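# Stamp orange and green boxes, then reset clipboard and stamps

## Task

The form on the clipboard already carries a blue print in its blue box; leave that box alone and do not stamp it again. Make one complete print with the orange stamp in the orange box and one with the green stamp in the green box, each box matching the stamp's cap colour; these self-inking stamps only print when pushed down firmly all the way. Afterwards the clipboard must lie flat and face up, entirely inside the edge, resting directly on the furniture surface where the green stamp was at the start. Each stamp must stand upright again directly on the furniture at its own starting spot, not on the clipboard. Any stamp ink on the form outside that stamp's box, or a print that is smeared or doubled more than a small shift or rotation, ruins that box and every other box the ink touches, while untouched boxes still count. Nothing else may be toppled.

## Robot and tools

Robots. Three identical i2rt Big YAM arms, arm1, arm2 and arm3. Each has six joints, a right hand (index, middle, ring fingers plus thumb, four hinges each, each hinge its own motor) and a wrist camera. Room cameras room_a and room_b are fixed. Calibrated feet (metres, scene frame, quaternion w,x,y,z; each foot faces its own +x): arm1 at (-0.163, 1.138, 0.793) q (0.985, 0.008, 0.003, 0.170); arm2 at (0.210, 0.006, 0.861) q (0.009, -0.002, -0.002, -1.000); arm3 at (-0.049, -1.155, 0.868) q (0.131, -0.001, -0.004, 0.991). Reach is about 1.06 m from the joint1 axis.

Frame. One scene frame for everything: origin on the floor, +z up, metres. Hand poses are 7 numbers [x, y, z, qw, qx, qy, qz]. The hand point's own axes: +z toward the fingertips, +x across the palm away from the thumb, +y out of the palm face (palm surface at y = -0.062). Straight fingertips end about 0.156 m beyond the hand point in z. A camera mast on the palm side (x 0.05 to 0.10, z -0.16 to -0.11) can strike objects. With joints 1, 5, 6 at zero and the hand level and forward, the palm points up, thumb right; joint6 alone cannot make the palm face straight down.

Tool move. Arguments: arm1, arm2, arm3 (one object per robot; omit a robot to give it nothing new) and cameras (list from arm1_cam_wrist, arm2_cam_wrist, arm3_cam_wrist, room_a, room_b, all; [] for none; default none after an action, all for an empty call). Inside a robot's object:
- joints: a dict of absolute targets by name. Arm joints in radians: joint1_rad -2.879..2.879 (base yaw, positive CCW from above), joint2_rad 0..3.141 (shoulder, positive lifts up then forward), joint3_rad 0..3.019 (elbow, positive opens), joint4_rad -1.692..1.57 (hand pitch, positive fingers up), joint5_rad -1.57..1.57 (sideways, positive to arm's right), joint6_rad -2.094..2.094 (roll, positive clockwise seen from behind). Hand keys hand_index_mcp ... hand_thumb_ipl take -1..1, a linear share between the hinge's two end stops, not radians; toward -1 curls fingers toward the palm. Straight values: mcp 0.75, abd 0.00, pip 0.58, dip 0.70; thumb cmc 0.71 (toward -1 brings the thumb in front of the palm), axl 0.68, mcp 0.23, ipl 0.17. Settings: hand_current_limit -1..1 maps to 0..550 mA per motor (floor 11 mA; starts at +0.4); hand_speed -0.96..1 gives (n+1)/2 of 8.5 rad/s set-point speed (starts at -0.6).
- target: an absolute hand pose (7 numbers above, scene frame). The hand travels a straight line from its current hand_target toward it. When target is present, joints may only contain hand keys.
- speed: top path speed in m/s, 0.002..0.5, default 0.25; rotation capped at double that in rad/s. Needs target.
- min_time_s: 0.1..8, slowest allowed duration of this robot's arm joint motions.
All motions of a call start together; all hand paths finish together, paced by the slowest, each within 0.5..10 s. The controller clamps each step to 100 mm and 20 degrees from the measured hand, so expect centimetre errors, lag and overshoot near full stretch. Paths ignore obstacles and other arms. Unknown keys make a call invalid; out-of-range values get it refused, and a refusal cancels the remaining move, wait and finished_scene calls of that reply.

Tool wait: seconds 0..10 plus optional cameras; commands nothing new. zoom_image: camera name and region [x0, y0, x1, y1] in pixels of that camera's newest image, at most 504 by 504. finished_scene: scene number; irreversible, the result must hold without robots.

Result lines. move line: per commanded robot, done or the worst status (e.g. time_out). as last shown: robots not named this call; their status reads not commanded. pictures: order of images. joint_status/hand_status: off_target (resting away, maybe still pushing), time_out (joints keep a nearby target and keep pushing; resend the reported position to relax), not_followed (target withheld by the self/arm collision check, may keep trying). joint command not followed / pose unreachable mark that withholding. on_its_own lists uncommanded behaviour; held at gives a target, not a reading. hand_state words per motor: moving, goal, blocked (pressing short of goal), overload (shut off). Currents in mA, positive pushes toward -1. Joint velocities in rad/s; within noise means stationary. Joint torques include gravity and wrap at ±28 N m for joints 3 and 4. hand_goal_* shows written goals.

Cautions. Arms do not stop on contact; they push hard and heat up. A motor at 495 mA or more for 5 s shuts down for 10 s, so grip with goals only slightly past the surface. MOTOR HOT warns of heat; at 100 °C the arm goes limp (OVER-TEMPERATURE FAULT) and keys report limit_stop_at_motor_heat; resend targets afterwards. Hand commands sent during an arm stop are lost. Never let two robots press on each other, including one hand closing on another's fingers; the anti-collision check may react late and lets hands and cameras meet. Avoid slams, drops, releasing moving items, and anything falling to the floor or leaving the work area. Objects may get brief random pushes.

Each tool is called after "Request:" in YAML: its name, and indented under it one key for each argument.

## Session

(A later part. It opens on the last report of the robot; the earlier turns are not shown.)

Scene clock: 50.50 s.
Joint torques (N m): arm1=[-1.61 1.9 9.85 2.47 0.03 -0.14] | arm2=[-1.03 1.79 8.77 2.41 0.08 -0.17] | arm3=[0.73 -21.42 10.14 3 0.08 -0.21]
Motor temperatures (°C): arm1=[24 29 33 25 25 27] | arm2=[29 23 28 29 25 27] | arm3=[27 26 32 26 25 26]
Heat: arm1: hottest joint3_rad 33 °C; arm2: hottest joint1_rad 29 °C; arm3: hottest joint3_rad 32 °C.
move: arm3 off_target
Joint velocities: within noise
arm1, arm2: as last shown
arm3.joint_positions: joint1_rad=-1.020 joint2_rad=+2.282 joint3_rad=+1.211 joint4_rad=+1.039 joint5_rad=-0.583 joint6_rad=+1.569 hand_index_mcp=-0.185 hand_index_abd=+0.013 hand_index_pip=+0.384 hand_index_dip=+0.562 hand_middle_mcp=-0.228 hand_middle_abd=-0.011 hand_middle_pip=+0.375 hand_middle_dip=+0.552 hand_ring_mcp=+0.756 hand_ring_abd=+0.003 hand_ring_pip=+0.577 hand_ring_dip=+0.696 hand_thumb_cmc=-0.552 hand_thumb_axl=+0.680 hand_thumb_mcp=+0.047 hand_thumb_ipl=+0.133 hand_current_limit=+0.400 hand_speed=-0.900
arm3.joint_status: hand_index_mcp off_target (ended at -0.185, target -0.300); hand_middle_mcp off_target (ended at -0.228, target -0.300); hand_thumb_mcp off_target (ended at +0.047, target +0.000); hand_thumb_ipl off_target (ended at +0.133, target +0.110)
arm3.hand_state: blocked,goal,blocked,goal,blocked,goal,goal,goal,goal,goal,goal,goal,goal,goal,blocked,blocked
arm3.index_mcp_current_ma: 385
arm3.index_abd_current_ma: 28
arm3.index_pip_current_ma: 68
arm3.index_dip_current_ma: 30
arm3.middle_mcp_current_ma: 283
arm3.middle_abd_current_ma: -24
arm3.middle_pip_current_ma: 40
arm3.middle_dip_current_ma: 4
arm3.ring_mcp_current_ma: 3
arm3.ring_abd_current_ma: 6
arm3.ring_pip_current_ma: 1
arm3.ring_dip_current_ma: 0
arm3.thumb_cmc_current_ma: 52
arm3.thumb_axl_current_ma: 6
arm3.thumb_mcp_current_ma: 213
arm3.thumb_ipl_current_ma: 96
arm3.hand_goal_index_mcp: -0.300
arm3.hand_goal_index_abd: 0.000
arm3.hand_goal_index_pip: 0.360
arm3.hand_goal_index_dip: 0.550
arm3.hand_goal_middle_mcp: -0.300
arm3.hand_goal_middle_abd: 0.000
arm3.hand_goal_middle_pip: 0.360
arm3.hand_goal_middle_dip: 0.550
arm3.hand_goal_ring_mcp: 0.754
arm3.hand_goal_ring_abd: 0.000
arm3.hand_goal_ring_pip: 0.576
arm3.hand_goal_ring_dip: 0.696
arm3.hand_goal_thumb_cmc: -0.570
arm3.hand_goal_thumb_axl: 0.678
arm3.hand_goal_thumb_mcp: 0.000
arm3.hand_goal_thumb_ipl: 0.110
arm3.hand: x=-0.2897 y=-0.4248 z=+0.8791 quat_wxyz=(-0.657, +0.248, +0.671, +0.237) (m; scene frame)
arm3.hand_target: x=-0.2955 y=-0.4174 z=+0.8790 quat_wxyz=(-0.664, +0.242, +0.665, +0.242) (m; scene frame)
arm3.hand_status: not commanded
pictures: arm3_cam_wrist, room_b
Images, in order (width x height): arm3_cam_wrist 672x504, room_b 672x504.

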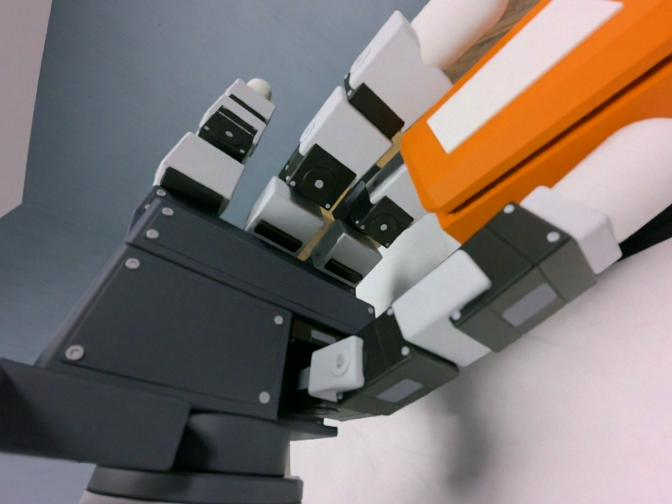

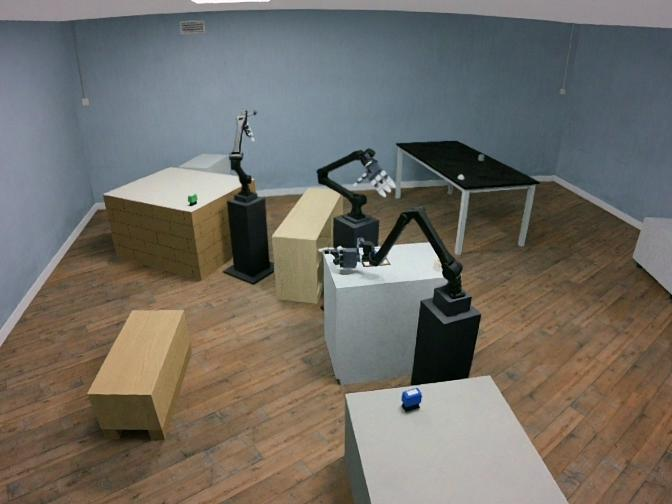

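Request:
move:
  cameras: ["arm3_cam_wrist", "room_a", "room_b"]

Scene clock: 51.47 s.
Joint torques (N m): arm1=[-1.55 1.85 9.87 2.47 0.02 -0.14] | arm2=[-1.03 1.85 8.77 2.41 0.08 -0.17] | arm3=[0.67 -21.36 10.14 3 0.08 -0.21]
Motor temperatures (°C): arm1=[24 29 33 25 25 27] | arm2=[29 23 28 29 25 27] | arm3=[27 26 32 26 25 26]
Heat: arm1: hottest joint3_rad 33 °C; arm2: hottest joint1_rad 29 °C; arm3: hottest joint3_rad 32 °C.
Joint velocities: within noise
arm1.joint_positions: joint1_rad=+0.539 joint2_rad=+0.634 joint3_rad=+1.406 joint4_rad=-1.334 joint5_rad=-0.069 joint6_rad=+1.110 hand_index_mcp=+0.754 hand_index_abd=+0.000 hand_index_pip=+0.577 hand_index_dip=+0.696 hand_middle_mcp=+0.754 hand_middle_abd=+0.000 hand_middle_pip=+0.577 hand_middle_dip=+0.696 hand_ring_mcp=+0.754 hand_ring_abd=+0.000 hand_ring_pip=+0.577 hand_ring_dip=+0.696 hand_thumb_cmc=+0.714 hand_thumb_axl=+0.677 hand_thumb_mcp=+0.226 hand_thumb_ipl=+0.168 hand_current_limit=+0.400 hand_speed=-0.600
arm1.joint_status: not commanded
arm1.hand_state: goal,goal,goal,goal,goal,goal,goal,goal,goal,goal,goal,goal,goal,goal,goal,goal
arm1.index_mcp_current_ma: 0
arm1.index_abd_current_ma: 0
arm1.index_pip_current_ma: 0
arm1.index_dip_current_ma: 0
arm1.middle_mcp_current_ma: 0
arm1.middle_abd_current_ma: 0
arm1.middle_pip_current_ma: 0
arm1.middle_dip_current_ma: 0
arm1.ring_mcp_current_ma: 0
arm1.ring_abd_current_ma: 0
arm1.ring_pip_current_ma: 0
arm1.ring_dip_current_ma: 0
arm1.thumb_cmc_current_ma: 0
arm1.thumb_axl_current_ma: 0
arm1.thumb_mcp_current_ma: 0
arm1.thumb_ipl_current_ma: 0
arm1.hand_goal_index_mcp: 0.754
arm1.hand_goal_index_abd: 0.000
arm1.hand_goal_index_pip: 0.576
arm1.hand_goal_index_dip: 0.696
arm1.hand_goal_middle_mcp: 0.754
arm1.hand_goal_middle_abd: 0.000
arm1.hand_goal_middle_pip: 0.576
arm1.hand_goal_middle_dip: 0.696
arm1.hand_goal_ring_mcp: 0.754
arm1.hand_goal_ring_abd: 0.000
arm1.hand_goal_ring_pip: 0.576
arm1.hand_goal_ring_dip: 0.696
arm1.hand_goal_thumb_cmc: 0.714
arm1.hand_goal_thumb_axl: 0.678
arm1.hand_goal_thumb_mcp: 0.226
arm1.hand_goal_thumb_ipl: 0.168
arm1.hand: x=+0.0601 y=+1.2783 z=+1.3493 quat_wxyz=(-0.137, +0.676, +0.553, +0.467) (m; scene frame)
arm1.hand_target: x=+0.0586 y=+1.2762 z=+1.3602 quat_wxyz=(-0.139, +0.671, +0.550, +0.478) (m; scene frame)
arm1.hand_status: not commanded
arm2.joint_positions: joint1_rad=+1.820 joint2_rad=+0.271 joint3_rad=+0.773 joint4_rad=-1.104 joint5_rad=+0.113 joint6_rad=+1.139 hand_index_mcp=+0.756 hand_index_abd=+0.001 hand_index_pip=+0.577 hand_index_dip=+0.696 hand_middle_mcp=+0.756 hand_middle_abd=+0.001 hand_middle_pip=+0.577 hand_middle_dip=+0.696 hand_ring_mcp=+0.756 hand_ring_abd=+0.001 hand_ring_pip=+0.577 hand_ring_dip=+0.696 hand_thumb_cmc=+0.715 hand_thumb_axl=+0.677 hand_thumb_mcp=+0.225 hand_thumb_ipl=+0.168 hand_current_limit=+0.400 hand_speed=-0.600
arm2.joint_status: not commanded
arm2.hand_state: goal,goal,goal,goal,goal,goal,goal,goal,goal,goal,goal,goal,goal,goal,goal,goal
arm2.index_mcp_current_ma: 7
arm2.index_abd_current_ma: 2
arm2.index_pip_current_ma: 2
arm2.index_dip_current_ma: 0
arm2.middle_mcp_current_ma: 7
arm2.middle_abd_current_ma: 2
arm2.middle_pip_current_ma: 2
arm2.middle_dip_current_ma: 0
arm2.ring_mcp_current_ma: 8
arm2.ring_abd_current_ma: 2
arm2.ring_pip_current_ma: 2
arm2.ring_dip_current_ma: 0
arm2.thumb_cmc_current_ma: 4
arm2.thumb_axl_current_ma: -3
arm2.thumb_mcp_current_ma: -3
arm2.thumb_ipl_current_ma: -1
arm2.hand_goal_index_mcp: 0.754
arm2.hand_goal_index_abd: 0.000
arm2.hand_goal_index_pip: 0.576
arm2.hand_goal_index_dip: 0.696
arm2.hand_goal_middle_mcp: 0.754
arm2.hand_goal_middle_abd: 0.000
arm2.hand_goal_middle_pip: 0.576
arm2.hand_goal_middle_dip: 0.696
arm2.hand_goal_ring_mcp: 0.754
arm2.hand_goal_ring_abd: 0.000
arm2.hand_goal_ring_pip: 0.576
arm2.hand_goal_ring_dip: 0.696
arm2.hand_goal_thumb_cmc: 0.714
arm2.hand_goal_thumb_axl: 0.678
arm2.hand_goal_thumb_mcp: 0.226
arm2.hand_goal_thumb_ipl: 0.168
arm2.hand: x=+0.1657 y=-0.2270 z=+1.2214 quat_wxyz=(+0.390, +0.789, -0.395, +0.262) (m; scene frame)
arm2.hand_target: x=+0.1637 y=-0.2274 z=+1.2301 quat_wxyz=(+0.403, +0.782, -0.392, +0.268) (m; scene frame)
arm2.hand_status: not commanded
arm3.joint_positions: joint1_rad=-1.020 joint2_rad=+2.282 joint3_rad=+1.211 joint4_rad=+1.039 joint5_rad=-0.583 joint6_rad=+1.569 hand_index_mcp=-0.185 hand_index_abd=+0.013 hand_index_pip=+0.384 hand_index_dip=+0.562 hand_middle_mcp=-0.228 hand_middle_abd=-0.011 hand_middle_pip=+0.375 hand_middle_dip=+0.552 hand_ring_mcp=+0.756 hand_ring_abd=+0.003 hand_ring_pip=+0.577 hand_ring_dip=+0.696 hand_thumb_cmc=-0.552 hand_thumb_axl=+0.680 hand_thumb_mcp=+0.047 hand_thumb_ipl=+0.133 hand_current_limit=+0.400 hand_speed=-0.900
arm3.joint_status: hand_index_mcp off_target (ended at -0.185, target -0.300); hand_middle_mcp off_target (ended at -0.228, target -0.300); hand_thumb_mcp off_target (ended at +0.047, target +0.000); hand_thumb_ipl off_target (ended at +0.133, target +0.110)
arm3.hand_state: blocked,goal,blocked,goal,blocked,goal,goal,goal,goal,goal,goal,goal,goal,goal,blocked,blocked
arm3.index_mcp_current_ma: 385
arm3.index_abd_current_ma: 28
arm3.index_pip_current_ma: 68
arm3.index_dip_current_ma: 30
arm3.middle_mcp_current_ma: 283
arm3.middle_abd_current_ma: -24
arm3.middle_pip_current_ma: 40
arm3.middle_dip_current_ma: 4
arm3.ring_mcp_current_ma: 3
arm3.ring_abd_current_ma: 6
arm3.ring_pip_current_ma: 1
arm3.ring_dip_current_ma: 0
arm3.thumb_cmc_current_ma: 52
arm3.thumb_axl_current_ma: 6
arm3.thumb_mcp_current_ma: 213
arm3.thumb_ipl_current_ma: 96
arm3.hand_goal_index_mcp: -0.300
arm3.hand_goal_index_abd: 0.000
arm3.hand_goal_index_pip: 0.360
arm3.hand_goal_index_dip: 0.550
arm3.hand_goal_middle_mcp: -0.300
arm3.hand_goal_middle_abd: 0.000
arm3.hand_goal_middle_pip: 0.360
arm3.hand_goal_middle_dip: 0.550
arm3.hand_goal_ring_mcp: 0.754
arm3.hand_goal_ring_abd: 0.000
arm3.hand_goal_ring_pip: 0.576
arm3.hand_goal_ring_dip: 0.696
arm3.hand_goal_thumb_cmc: -0.570
arm3.hand_goal_thumb_axl: 0.678
arm3.hand_goal_thumb_mcp: 0.000
arm3.hand_goal_thumb_ipl: 0.110
arm3.hand: x=-0.2897 y=-0.4248 z=+0.8791 quat_wxyz=(-0.657, +0.248, +0.671, +0.237) (m; scene frame)
arm3.hand_target: x=-0.2955 y=-0.4174 z=+0.8790 quat_wxyz=(-0.664, +0.242, +0.665, +0.242) (m; scene frame)
arm3.hand_status: not commanded
pictures: arm3_cam_wrist, room_a, room_b
Images, in order (width x height): arm3_cam_wrist 672x504, room_a 672x504, room_b 672x504.

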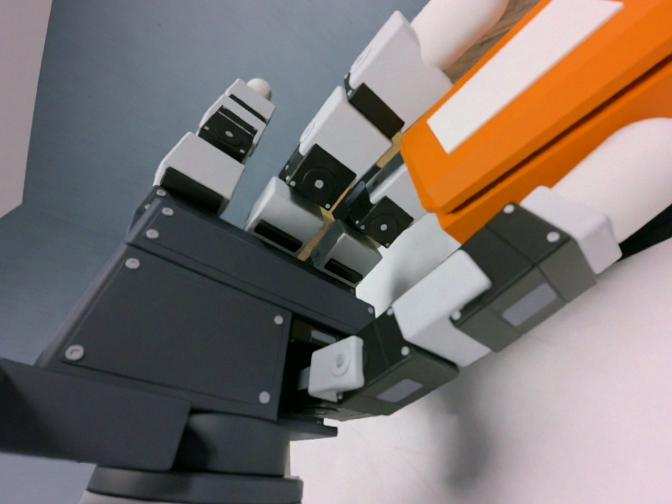

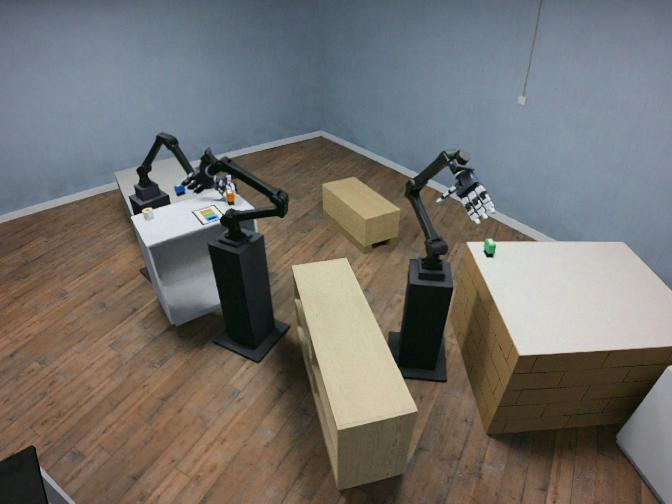

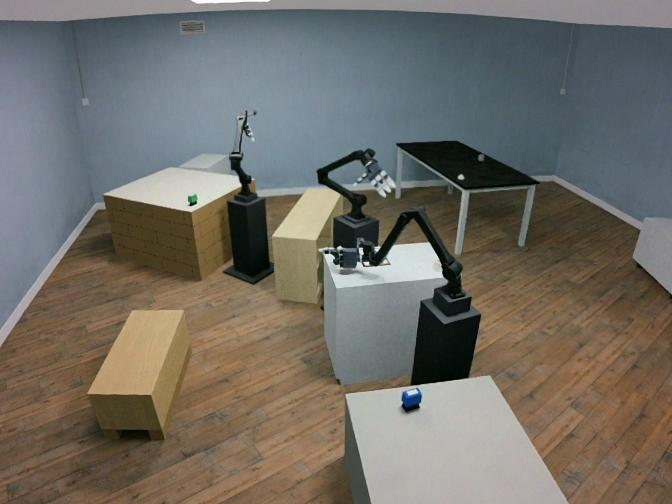

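Request:
move:
  arm3: {"target": [-0.2955, -0.4174, 0.965, -0.664, 0.242, 0.665, 0.242], "speed": 0.08}
  cameras: ["arm3_cam_wrist", "room_a", "room_b"]

Scene clock: 53.47 s.
Joint torques (N m): arm1=[-1.55 1.85 9.89 2.47 0.03 -0.13] | arm2=[-0.97 1.79 8.76 2.41 0.08 -0.16] | arm3=[0.67 -23.82 8.54 1.81 0.09 -0.39]
Motor temperatures (°C): arm1=[24 28 33 25 25 27] | arm2=[29 23 28 29 25 27] | arm3=[27 26 32 26 25 26]
Heat: arm1: hottest joint3_rad 33 °C; arm2: hottest joint1_rad 29 °C; arm3: hottest joint3_rad 32 °C.
move: arm3 done
Joint velocities: within noise
arm1, arm2: as last shown
arm3.joint_positions: joint1_rad=-1.020 joint2_rad=+2.127 joint3_rad=+1.211 joint4_rad=+0.914 joint5_rad=-0.583 joint6_rad=+1.585 hand_index_mcp=-0.188 hand_index_abd=+0.019 hand_index_pip=+0.386 hand_index_dip=+0.564 hand_middle_mcp=-0.297 hand_middle_abd=+0.001 hand_middle_pip=+0.363 hand_middle_dip=+0.552 hand_ring_mcp=+0.756 hand_ring_abd=+0.003 hand_ring_pip=+0.577 hand_ring_dip=+0.696 hand_thumb_cmc=-0.544 hand_thumb_axl=+0.683 hand_thumb_mcp=+0.047 hand_thumb_ipl=+0.133 hand_current_limit=+0.400 hand_speed=-0.900
arm3.joint_status: not commanded
arm3.hand_state: blocked,goal,blocked,goal,goal,goal,goal,goal,goal,goal,goal,goal,blocked,goal,blocked,blocked
arm3.index_mcp_current_ma: 385
arm3.index_abd_current_ma: 45
arm3.index_pip_current_ma: 77
arm3.index_dip_current_ma: 38
arm3.middle_mcp_current_ma: 7
arm3.middle_abd_current_ma: 2
arm3.middle_pip_current_ma: 6
arm3.middle_dip_current_ma: 4
arm3.ring_mcp_current_ma: 3
arm3.ring_abd_current_ma: 6
arm3.ring_pip_current_ma: 1
arm3.ring_dip_current_ma: 0
arm3.thumb_cmc_current_ma: 80
arm3.thumb_axl_current_ma: 12
arm3.thumb_mcp_current_ma: 214
arm3.thumb_ipl_current_ma: 97
arm3.hand_goal_index_mcp: -0.300
arm3.hand_goal_index_abd: 0.000
arm3.hand_goal_index_pip: 0.360
arm3.hand_goal_index_dip: 0.550
arm3.hand_goal_middle_mcp: -0.300
arm3.hand_goal_middle_abd: 0.000
arm3.hand_goal_middle_pip: 0.360
arm3.hand_goal_middle_dip: 0.550
arm3.hand_goal_ring_mcp: 0.754
arm3.hand_goal_ring_abd: 0.000
arm3.hand_goal_ring_pip: 0.576
arm3.hand_goal_ring_dip: 0.696
arm3.hand_goal_thumb_cmc: -0.570
arm3.hand_goal_thumb_axl: 0.678
arm3.hand_goal_thumb_mcp: 0.000
arm3.hand_goal_thumb_ipl: 0.110
arm3.on_its_own: hand_middle_mcp moved -0.069 to your old target -0.300
arm3.hand: x=-0.2929 y=-0.4167 z=+0.9613 quat_wxyz=(-0.665, +0.245, +0.663, +0.240) (m; scene frame)
arm3.hand_target: x=-0.2956 y=-0.4174 z=+0.9651 quat_wxyz=(-0.664, +0.242, +0.665, +0.242) (m; scene frame)
arm3.hand_status: done (0.005 m and 0.4 deg from the pose sent, 0.086 m and 1.4 deg at the start)
pictures: arm3_cam_wrist, room_a, room_b
Images, in order (width x height): arm3_cam_wrist 672x504, room_a 672x504, room_b 672x504.

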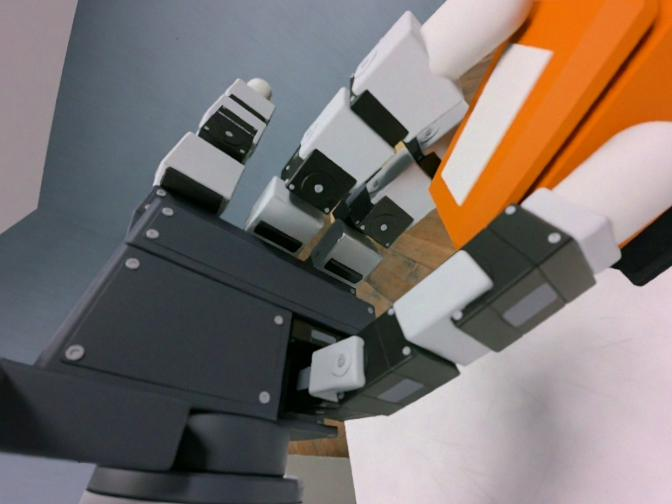

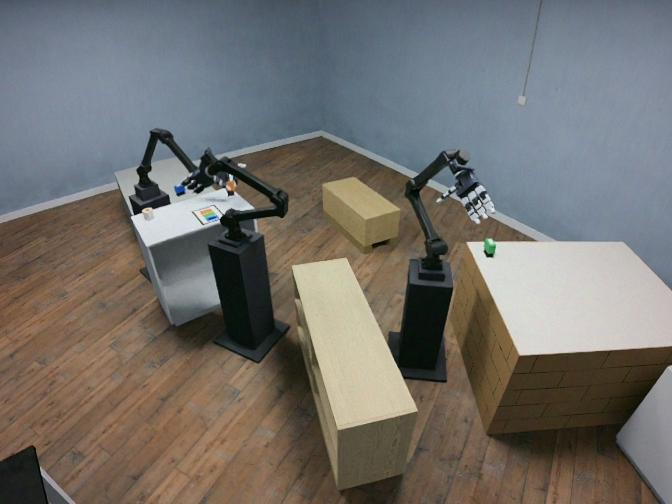

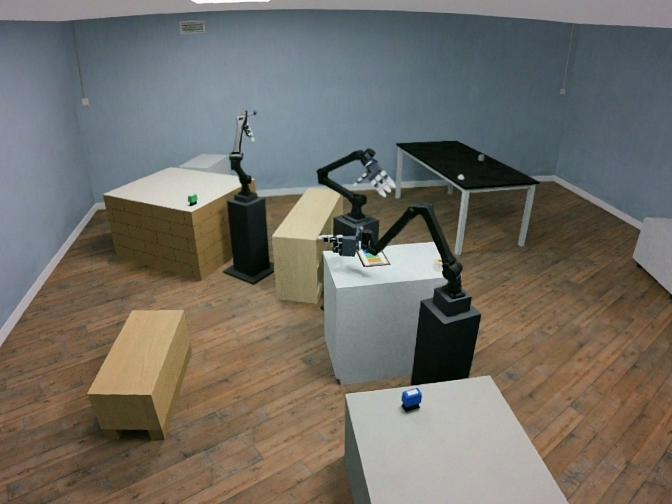

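Request:
zoom_image:
  camera: "arm3_cam_wrist"
  region: [350, 0, 672, 300]

Request:
zoom_image:
  camera: "room_b"
  region: [300, 190, 460, 290]

Request:
zoom_image:
  camera: "room_a"
  region: [160, 140, 300, 240]

Scaled by 1.565 from the camera's 672x504 image, which has a finer 960x720 frame.

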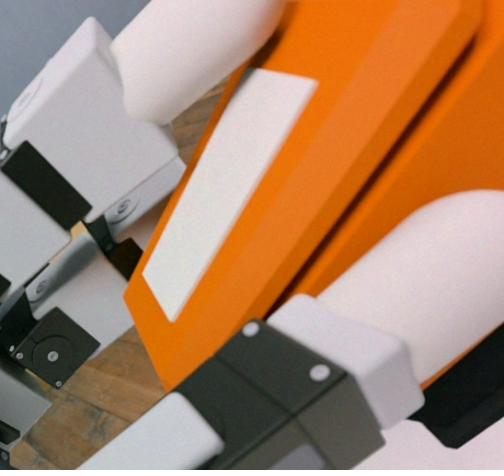

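Scaled by 3.150 from the camera's 672x504 image, which has a finer 960x720 frame.

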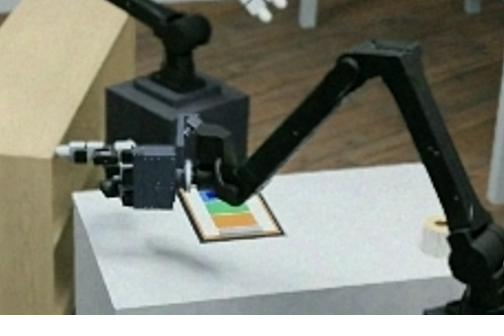

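Scaled by 3.600 from the camera's 672x504 image, which has a finer 960x720 frame.

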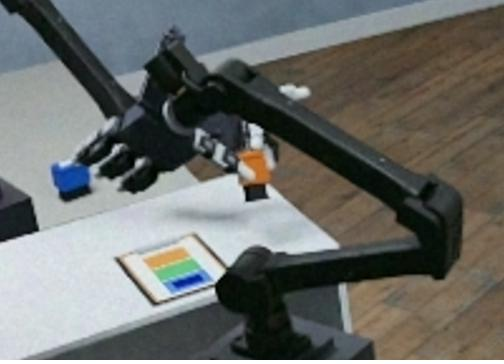

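Request:
move:
  arm3: {"target": [-0.0865, -0.4595, 0.97, 0.3642, -0.6061, -0.3642, -0.6061], "speed": 0.15}
  cameras: ["arm3_cam_wrist", "arm2_cam_wrist", "room_a", "room_b"]

Scene clock: 59.93 s.
Joint torques (N m): arm1=[-1.49 1.79 9.85 2.47 0.02 -0.14] | arm2=[-0.97 1.79 8.79 2.41 0.08 -0.17] | arm3=[-0.09 -21.48 12.33 1.14 0.17 -0.39]
Motor temperatures (°C): arm1=[24 28 34 25 25 27] | arm2=[29 23 29 29 25 27] | arm3=[27 26 32 26 25 26]
Heat: arm1: hottest joint3_rad 34 °C; arm2: hottest joint1_rad 29 °C; arm3: hottest joint3_rad 32 °C.
move: arm3 off_target
Joint velocities: within noise
arm1, arm2: as last shown
arm3.joint_positions: joint1_rad=-0.980 joint2_rad=+2.135 joint3_rad=+1.262 joint4_rad=+0.851 joint5_rad=+0.807 joint6_rad=+1.586 hand_index_mcp=-0.188 hand_index_abd=+0.019 hand_index_pip=+0.386 hand_index_dip=+0.565 hand_middle_mcp=-0.297 hand_middle_abd=+0.002 hand_middle_pip=+0.363 hand_middle_dip=+0.552 hand_ring_mcp=+0.755 hand_ring_abd=+0.003 hand_ring_pip=+0.577 hand_ring_dip=+0.696 hand_thumb_cmc=-0.544 hand_thumb_axl=+0.683 hand_thumb_mcp=+0.047 hand_thumb_ipl=+0.133 hand_current_limit=+0.400 hand_speed=-0.900
arm3.joint_status: not commanded
arm3.hand_state: blocked,goal,blocked,goal,goal,goal,goal,goal,goal,goal,goal,goal,blocked,goal,blocked,blocked
arm3.index_mcp_current_ma: 385
arm3.index_abd_current_ma: 45
arm3.index_pip_current_ma: 78
arm3.index_dip_current_ma: 39
arm3.middle_mcp_current_ma: 5
arm3.middle_abd_current_ma: 2
arm3.middle_pip_current_ma: 6
arm3.middle_dip_current_ma: 4
arm3.ring_mcp_current_ma: 3
arm3.ring_abd_current_ma: 6
arm3.ring_pip_current_ma: 1
arm3.ring_dip_current_ma: 0
arm3.thumb_cmc_current_ma: 80
arm3.thumb_axl_current_ma: 12
arm3.thumb_mcp_current_ma: 214
arm3.thumb_ipl_current_ma: 97
arm3.hand_goal_index_mcp: -0.300
arm3.hand_goal_index_abd: 0.000
arm3.hand_goal_index_pip: 0.360
arm3.hand_goal_index_dip: 0.550
arm3.hand_goal_middle_mcp: -0.300
arm3.hand_goal_middle_abd: 0.000
arm3.hand_goal_middle_pip: 0.360
arm3.hand_goal_middle_dip: 0.550
arm3.hand_goal_ring_mcp: 0.754
arm3.hand_goal_ring_abd: 0.000
arm3.hand_goal_ring_pip: 0.576
arm3.hand_goal_ring_dip: 0.696
arm3.hand_goal_thumb_cmc: -0.570
arm3.hand_goal_thumb_axl: 0.678
arm3.hand_goal_thumb_mcp: 0.000
arm3.hand_goal_thumb_ipl: 0.110
arm3.hand: x=-0.0864 y=-0.4716 z=+0.9670 quat_wxyz=(-0.366, +0.607, +0.368, +0.602) (m; scene frame)
arm3.hand_target: x=-0.0865 y=-0.4601 z=+0.9700 quat_wxyz=(-0.364, +0.606, +0.364, +0.606) (m; scene frame)
arm3.hand_status: off_target (0.012 m and 0.6 deg from the pose sent, 0.211 m and 77.9 deg at the start)
pictures: arm2_cam_wrist, arm3_cam_wrist, room_a, room_b
Images, in order (width x height): arm2_cam_wrist 672x504, arm3_cam_wrist 672x504, room_a 672x504, room_b 672x504.

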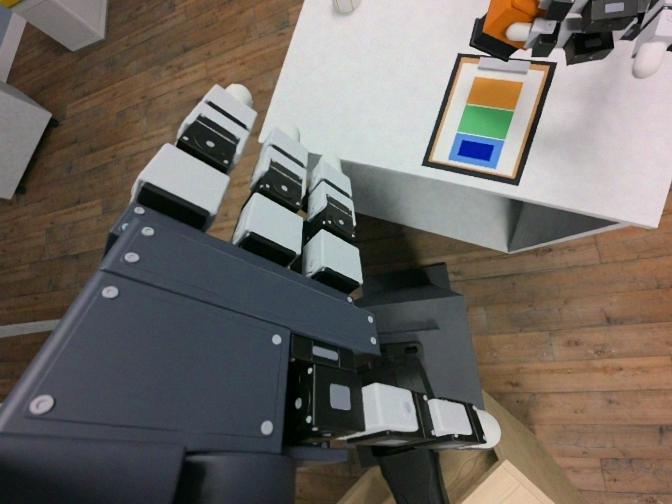

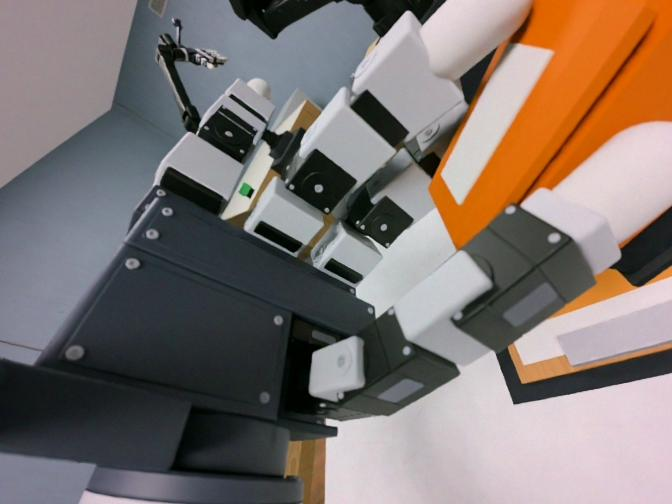

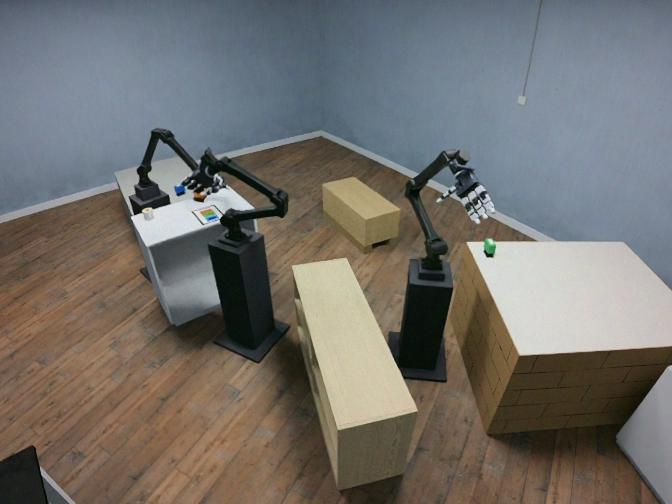

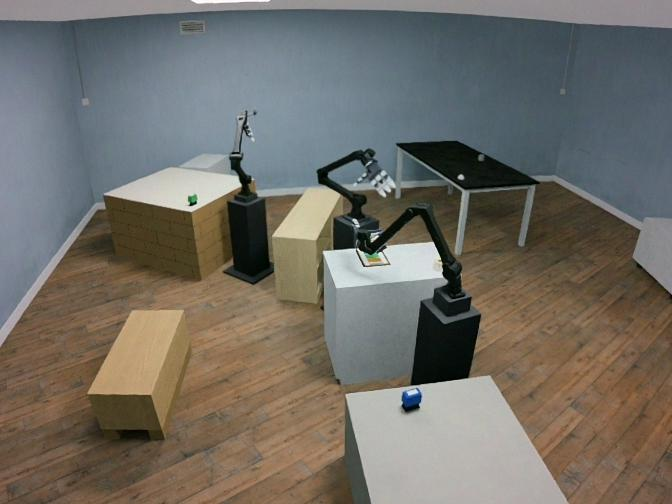

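Request:
zoom_image:
  camera: "arm3_cam_wrist"
  region: [422, 180, 672, 430]

Request:
zoom_image:
  camera: "arm2_cam_wrist"
  region: [412, 0, 672, 200]

Scaled by 2.016 from the camera's 672x504 image, which has a finer 960x720 frame.

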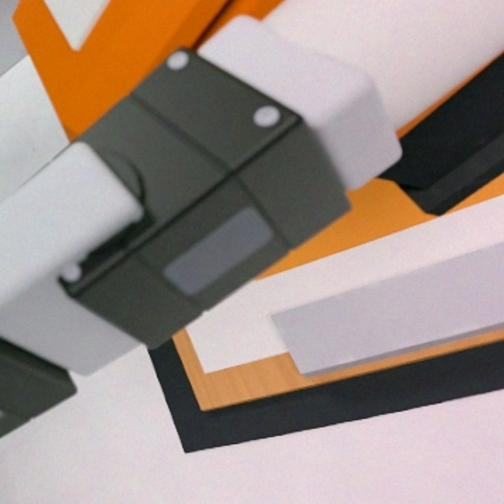

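Scaled by 1.938 from the camera's 672x504 image, which has a finer 960x720 frame.

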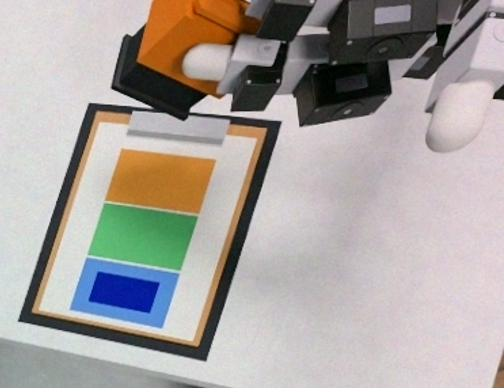

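Request:
move:
  arm3: {"target": [-0.117, -0.426, 0.932, 0.3642, -0.6061, -0.3642, -0.6061], "speed": 0.08}
  cameras: ["arm3_cam_wrist", "arm2_cam_wrist"]

Request:
zoom_image:
  camera: "arm2_cam_wrist"
  region: [412, 0, 672, 200]

Scene clock: 64.27 s.
Joint torques (N m): arm1=[-1.61 1.79 9.84 2.45 0.02 -0.13] | arm2=[-1.03 1.85 8.79 2.41 0.08 -0.16] | arm3=[0.62 -23.71 12.44 1.14 0.18 -0.39]
Motor temperatures (°C): arm1=[24 28 34 25 25 27] | arm2=[29 23 29 29 25 27] | arm3=[27 26 33 26 25 26]
Heat: arm1: hottest joint3_rad 34 °C; arm2: hottest joint1_rad 29 °C; arm3: hottest joint3_rad 33 °C.
move: arm3 off_target
Joint velocities: within noise
arm1, arm2: as last shown
arm3.joint_positions: joint1_rad=-0.961 joint2_rad=+2.284 joint3_rad=+1.421 joint4_rad=+0.837 joint5_rad=+0.835 joint6_rad=+1.588 hand_index_mcp=-0.188 hand_index_abd=+0.019 hand_index_pip=+0.386 hand_index_dip=+0.565 hand_middle_mcp=-0.297 hand_middle_abd=+0.002 hand_middle_pip=+0.363 hand_middle_dip=+0.552 hand_ring_mcp=+0.755 hand_ring_abd=+0.003 hand_ring_pip=+0.577 hand_ring_dip=+0.696 hand_thumb_cmc=-0.544 hand_thumb_axl=+0.683 hand_thumb_mcp=+0.047 hand_thumb_ipl=+0.133 hand_current_limit=+0.400 hand_speed=-0.900
arm3.joint_status: not commanded
arm3.hand_state: blocked,goal,blocked,goal,goal,goal,goal,goal,goal,goal,goal,goal,blocked,goal,blocked,blocked
arm3.index_mcp_current_ma: 385
arm3.index_abd_current_ma: 45
arm3.index_pip_current_ma: 78
arm3.index_dip_current_ma: 39
arm3.middle_mcp_current_ma: 5
arm3.middle_abd_current_ma: 2
arm3.middle_pip_current_ma: 6
arm3.middle_dip_current_ma: 4
arm3.ring_mcp_current_ma: 3
arm3.ring_abd_current_ma: 6
arm3.ring_pip_current_ma: 1
arm3.ring_dip_current_ma: 0
arm3.thumb_cmc_current_ma: 80
arm3.thumb_axl_current_ma: 12
arm3.thumb_mcp_current_ma: 214
arm3.thumb_ipl_current_ma: 97
arm3.hand_goal_index_mcp: -0.300
arm3.hand_goal_index_abd: 0.000
arm3.hand_goal_index_pip: 0.360
arm3.hand_goal_index_dip: 0.550
arm3.hand_goal_middle_mcp: -0.300
arm3.hand_goal_middle_abd: 0.000
arm3.hand_goal_middle_pip: 0.360
arm3.hand_goal_middle_dip: 0.550
arm3.hand_goal_ring_mcp: 0.754
arm3.hand_goal_ring_abd: 0.000
arm3.hand_goal_ring_pip: 0.576
arm3.hand_goal_ring_dip: 0.696
arm3.hand_goal_thumb_cmc: -0.570
arm3.hand_goal_thumb_axl: 0.678
arm3.hand_goal_thumb_mcp: 0.000
arm3.hand_goal_thumb_ipl: 0.110
arm3.hand: x=-0.1103 y=-0.4371 z=+0.9273 quat_wxyz=(-0.362, +0.609, +0.367, +0.604) (m; scene frame)
arm3.hand_target: x=-0.1170 y=-0.4266 z=+0.9323 quat_wxyz=(-0.364, +0.606, +0.364, +0.606) (m; scene frame)
arm3.hand_status: off_target (0.014 m and 0.6 deg from the pose sent, 0.065 m and 0.6 deg at the start)
pictures: arm2_cam_wrist, arm3_cam_wrist
Images, in order (width x height): arm2_cam_wrist 672x504, arm3_cam_wrist 672x504.

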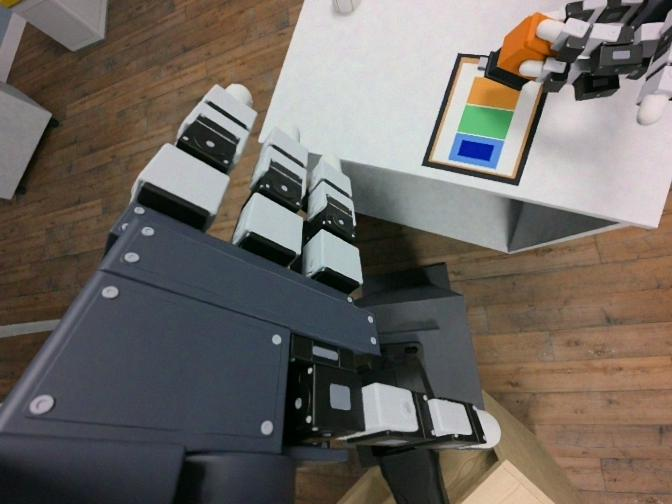

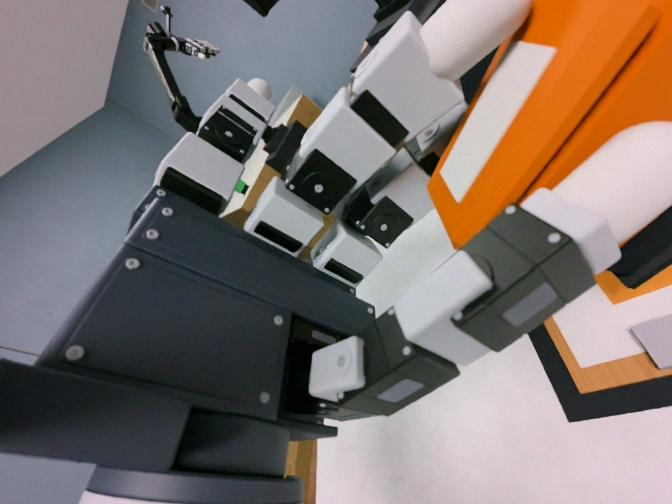

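Scaled by 1.938 from the camera's 672x504 image, which has a finer 960x720 frame.

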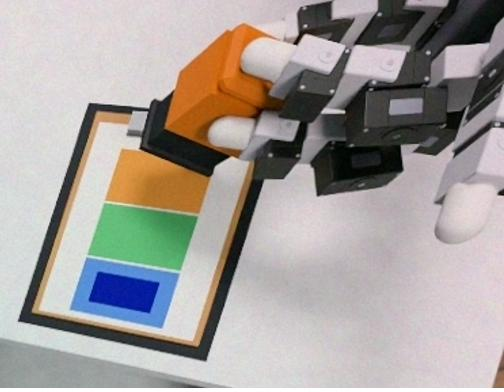

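Request:
move:
  arm3: {"target": [-0.1233, -0.4257, 0.914, 0.3642, -0.6061, -0.3642, -0.6061], "speed": 0.06}
  cameras: ["arm3_cam_wrist", "arm2_cam_wrist", "room_a"]

Request:
zoom_image:
  camera: "arm2_cam_wrist"
  region: [412, 0, 672, 200]

Request:
zoom_image:
  camera: "room_a"
  region: [160, 160, 280, 240]

Scene clock: 65.77 s.
Joint torques (N m): arm1=[-1.55 1.85 9.87 2.48 0.02 -0.14] | arm2=[-1.03 1.85 8.77 2.41 0.08 -0.16] | arm3=[0.91 -24.12 12.1 1.94 0.21 -0.4]
Motor temperatures (°C): arm1=[24 28 34 25 25 27] | arm2=[29 23 29 29 25 27] | arm3=[27 26 33 26 25 26]
Heat: arm1: hottest joint3_rad 34 °C; arm2: hottest joint1_rad 29 °C; arm3: hottest joint3_rad 33 °C.
move: arm3 off_target
Joint velocities: within noise
arm1, arm2: as last shown
arm3.joint_positions: joint1_rad=-0.956 joint2_rad=+2.324 joint3_rad=+1.437 joint4_rad=+0.837 joint5_rad=+0.844 joint6_rad=+1.589 hand_index_mcp=-0.188 hand_index_abd=+0.019 hand_index_pip=+0.386 hand_index_dip=+0.565 hand_middle_mcp=-0.297 hand_middle_abd=+0.002 hand_middle_pip=+0.363 hand_middle_dip=+0.552 hand_ring_mcp=+0.755 hand_ring_abd=+0.003 hand_ring_pip=+0.577 hand_ring_dip=+0.696 hand_thumb_cmc=-0.544 hand_thumb_axl=+0.683 hand_thumb_mcp=+0.047 hand_thumb_ipl=+0.133 hand_current_limit=+0.400 hand_speed=-0.900
arm3.joint_status: not commanded
arm3.hand_state: blocked,goal,blocked,goal,goal,goal,goal,goal,goal,goal,goal,goal,blocked,goal,blocked,blocked
arm3.index_mcp_current_ma: 385
arm3.index_abd_current_ma: 45
arm3.index_pip_current_ma: 78
arm3.index_dip_current_ma: 39
arm3.middle_mcp_current_ma: 5
arm3.middle_abd_current_ma: 2
arm3.middle_pip_current_ma: 6
arm3.middle_dip_current_ma: 4
arm3.ring_mcp_current_ma: 3
arm3.ring_abd_current_ma: 6
arm3.ring_pip_current_ma: 1
arm3.ring_dip_current_ma: 0
arm3.thumb_cmc_current_ma: 80
arm3.thumb_axl_current_ma: 12
arm3.thumb_mcp_current_ma: 214
arm3.thumb_ipl_current_ma: 97
arm3.hand_goal_index_mcp: -0.300
arm3.hand_goal_index_abd: 0.000
arm3.hand_goal_index_pip: 0.360
arm3.hand_goal_index_dip: 0.550
arm3.hand_goal_middle_mcp: -0.300
arm3.hand_goal_middle_abd: 0.000
arm3.hand_goal_middle_pip: 0.360
arm3.hand_goal_middle_dip: 0.550
arm3.hand_goal_ring_mcp: 0.754
arm3.hand_goal_ring_abd: 0.000
arm3.hand_goal_ring_pip: 0.576
arm3.hand_goal_ring_dip: 0.696
arm3.hand_goal_thumb_cmc: -0.570
arm3.hand_goal_thumb_axl: 0.678
arm3.hand_goal_thumb_mcp: 0.000
arm3.hand_goal_thumb_ipl: 0.110
arm3.hand: x=-0.1136 y=-0.4370 z=+0.9063 quat_wxyz=(-0.353, +0.611, +0.373, +0.603) (m; scene frame)
arm3.hand_target: x=-0.1231 y=-0.4265 z=+0.9143 quat_wxyz=(-0.364, +0.606, +0.364, +0.606) (m; scene frame)
arm3.hand_status: off_target (0.017 m and 1.8 deg from the pose sent, 0.022 m and 0.6 deg at the start)
pictures: arm2_cam_wrist, arm3_cam_wrist, room_a
Images, in order (width x height): arm2_cam_wrist 672x504, arm3_cam_wrist 672x504, room_a 672x504.

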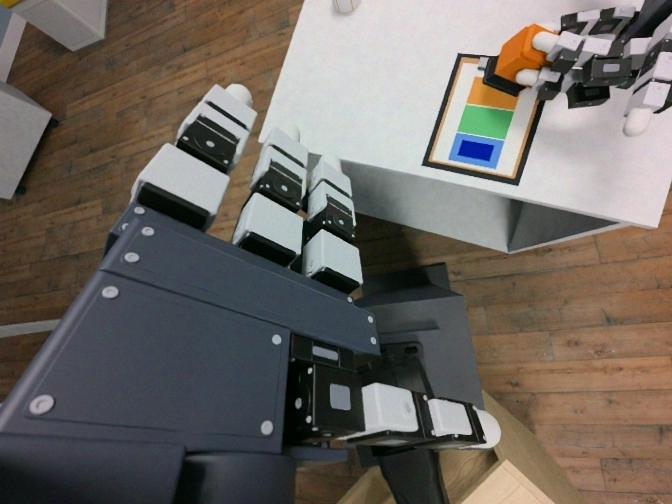

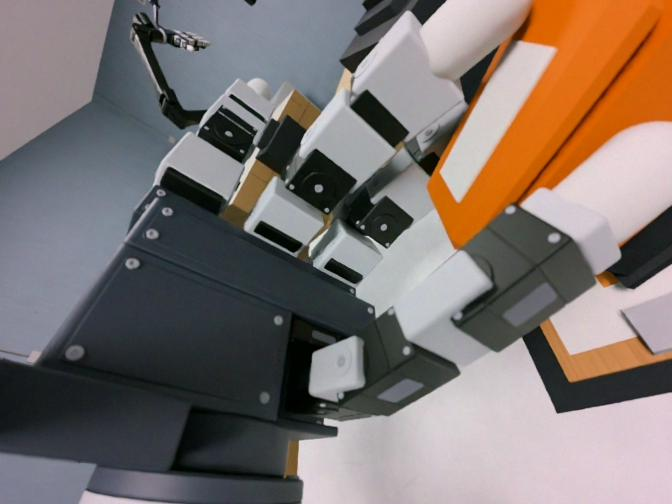

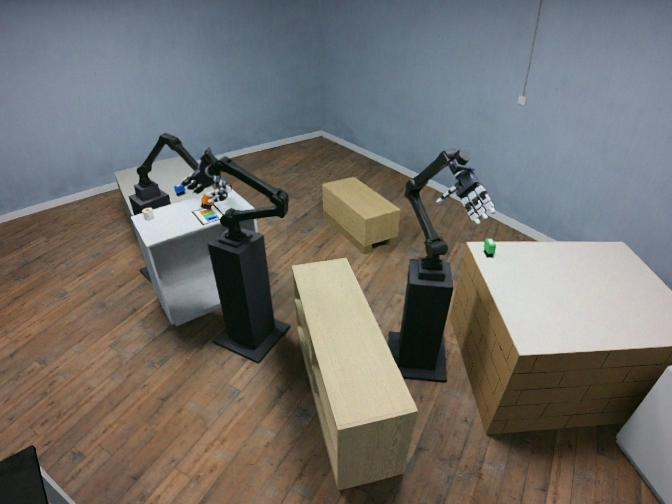

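Scaled by 1.938 from the camera's 672x504 image, which has a finer 960x720 frame.

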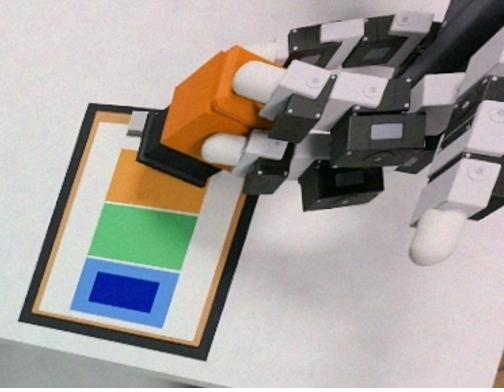

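Scaled by 4.200 from the camera's 672x504 image, which has a finer 960x720 frame.

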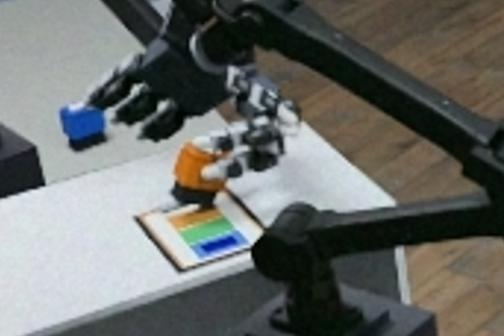

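Request:
move:
  arm3: {"target": [-0.110, -0.4105, 0.924, 0.3642, -0.6061, -0.3642, -0.6061], "speed": 0.06}
  cameras: ["arm2_cam_wrist"]

Request:
zoom_image:
  camera: "arm2_cam_wrist"
  region: [412, 0, 672, 200]

Scene clock: 67.07 s.
Joint torques (N m): arm1=[-1.49 1.85 9.87 2.48 0.02 -0.14] | arm2=[-0.97 1.73 8.79 2.41 0.08 -0.17] | arm3=[-0.09 -24.59 12.36 1.11 -0.06 -0.41]
Motor temperatures (°C): arm1=[24 28 34 25 25 27] | arm2=[29 23 29 29 25 27] | arm3=[27 27 33 26 25 26]
Heat: arm1: hottest joint3_rad 34 °C; arm2: hottest joint1_rad 29 °C; arm3: hottest joint3_rad 33 °C.
move: arm3 off_target
Joint velocities: within noise
arm1, arm2: as last shown
arm3.joint_positions: joint1_rad=-0.969 joint2_rad=+2.324 joint3_rad=+1.473 joint4_rad=+0.825 joint5_rad=+0.824 joint6_rad=+1.589 hand_index_mcp=-0.188 hand_index_abd=+0.019 hand_index_pip=+0.386 hand_index_dip=+0.565 hand_middle_mcp=-0.297 hand_middle_abd=+0.002 hand_middle_pip=+0.363 hand_middle_dip=+0.552 hand_ring_mcp=+0.755 hand_ring_abd=+0.003 hand_ring_pip=+0.577 hand_ring_dip=+0.696 hand_thumb_cmc=-0.544 hand_thumb_axl=+0.683 hand_thumb_mcp=+0.047 hand_thumb_ipl=+0.133 hand_current_limit=+0.400 hand_speed=-0.900
arm3.joint_status: not commanded
arm3.hand_state: blocked,goal,blocked,goal,goal,goal,goal,goal,goal,goal,goal,goal,blocked,goal,blocked,blocked
arm3.index_mcp_current_ma: 385
arm3.index_abd_current_ma: 45
arm3.index_pip_current_ma: 78
arm3.index_dip_current_ma: 39
arm3.middle_mcp_current_ma: 5
arm3.middle_abd_current_ma: 2
arm3.middle_pip_current_ma: 6
arm3.middle_dip_current_ma: 4
arm3.ring_mcp_current_ma: 3
arm3.ring_abd_current_ma: 6
arm3.ring_pip_current_ma: 1
arm3.ring_dip_current_ma: 0
arm3.thumb_cmc_current_ma: 80
arm3.thumb_axl_current_ma: 12
arm3.thumb_mcp_current_ma: 214
arm3.thumb_ipl_current_ma: 97
arm3.hand_goal_index_mcp: -0.300
arm3.hand_goal_index_abd: 0.000
arm3.hand_goal_index_pip: 0.360
arm3.hand_goal_index_dip: 0.550
arm3.hand_goal_middle_mcp: -0.300
arm3.hand_goal_middle_abd: 0.000
arm3.hand_goal_middle_pip: 0.360
arm3.hand_goal_middle_dip: 0.550
arm3.hand_goal_ring_mcp: 0.754
arm3.hand_goal_ring_abd: 0.000
arm3.hand_goal_ring_pip: 0.576
arm3.hand_goal_ring_dip: 0.696
arm3.hand_goal_thumb_cmc: -0.570
arm3.hand_goal_thumb_axl: 0.678
arm3.hand_goal_thumb_mcp: 0.000
arm3.hand_goal_thumb_ipl: 0.110
arm3.hand: x=-0.1101 y=-0.4226 z=+0.9180 quat_wxyz=(-0.363, +0.608, +0.367, +0.603) (m; scene frame)
arm3.hand_target: x=-0.1099 y=-0.4111 z=+0.9244 quat_wxyz=(-0.364, +0.606, +0.364, +0.606) (m; scene frame)
arm3.hand_status: off_target (0.013 m and 0.6 deg from the pose sent, 0.032 m and 1.8 deg at the start)
pictures: arm2_cam_wrist
Images, in order (width x height): arm2_cam_wrist 672x504.

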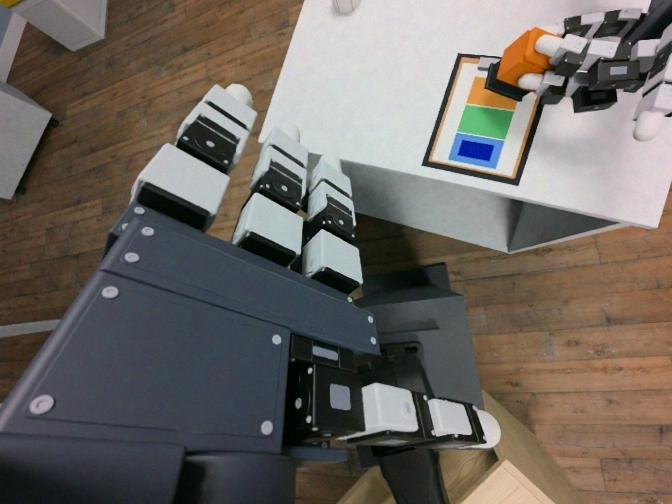

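Scaled by 1.938 from the camera's 672x504 image, which has a finer 960x720 frame.

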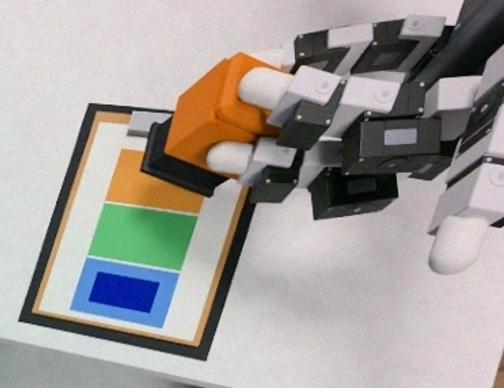

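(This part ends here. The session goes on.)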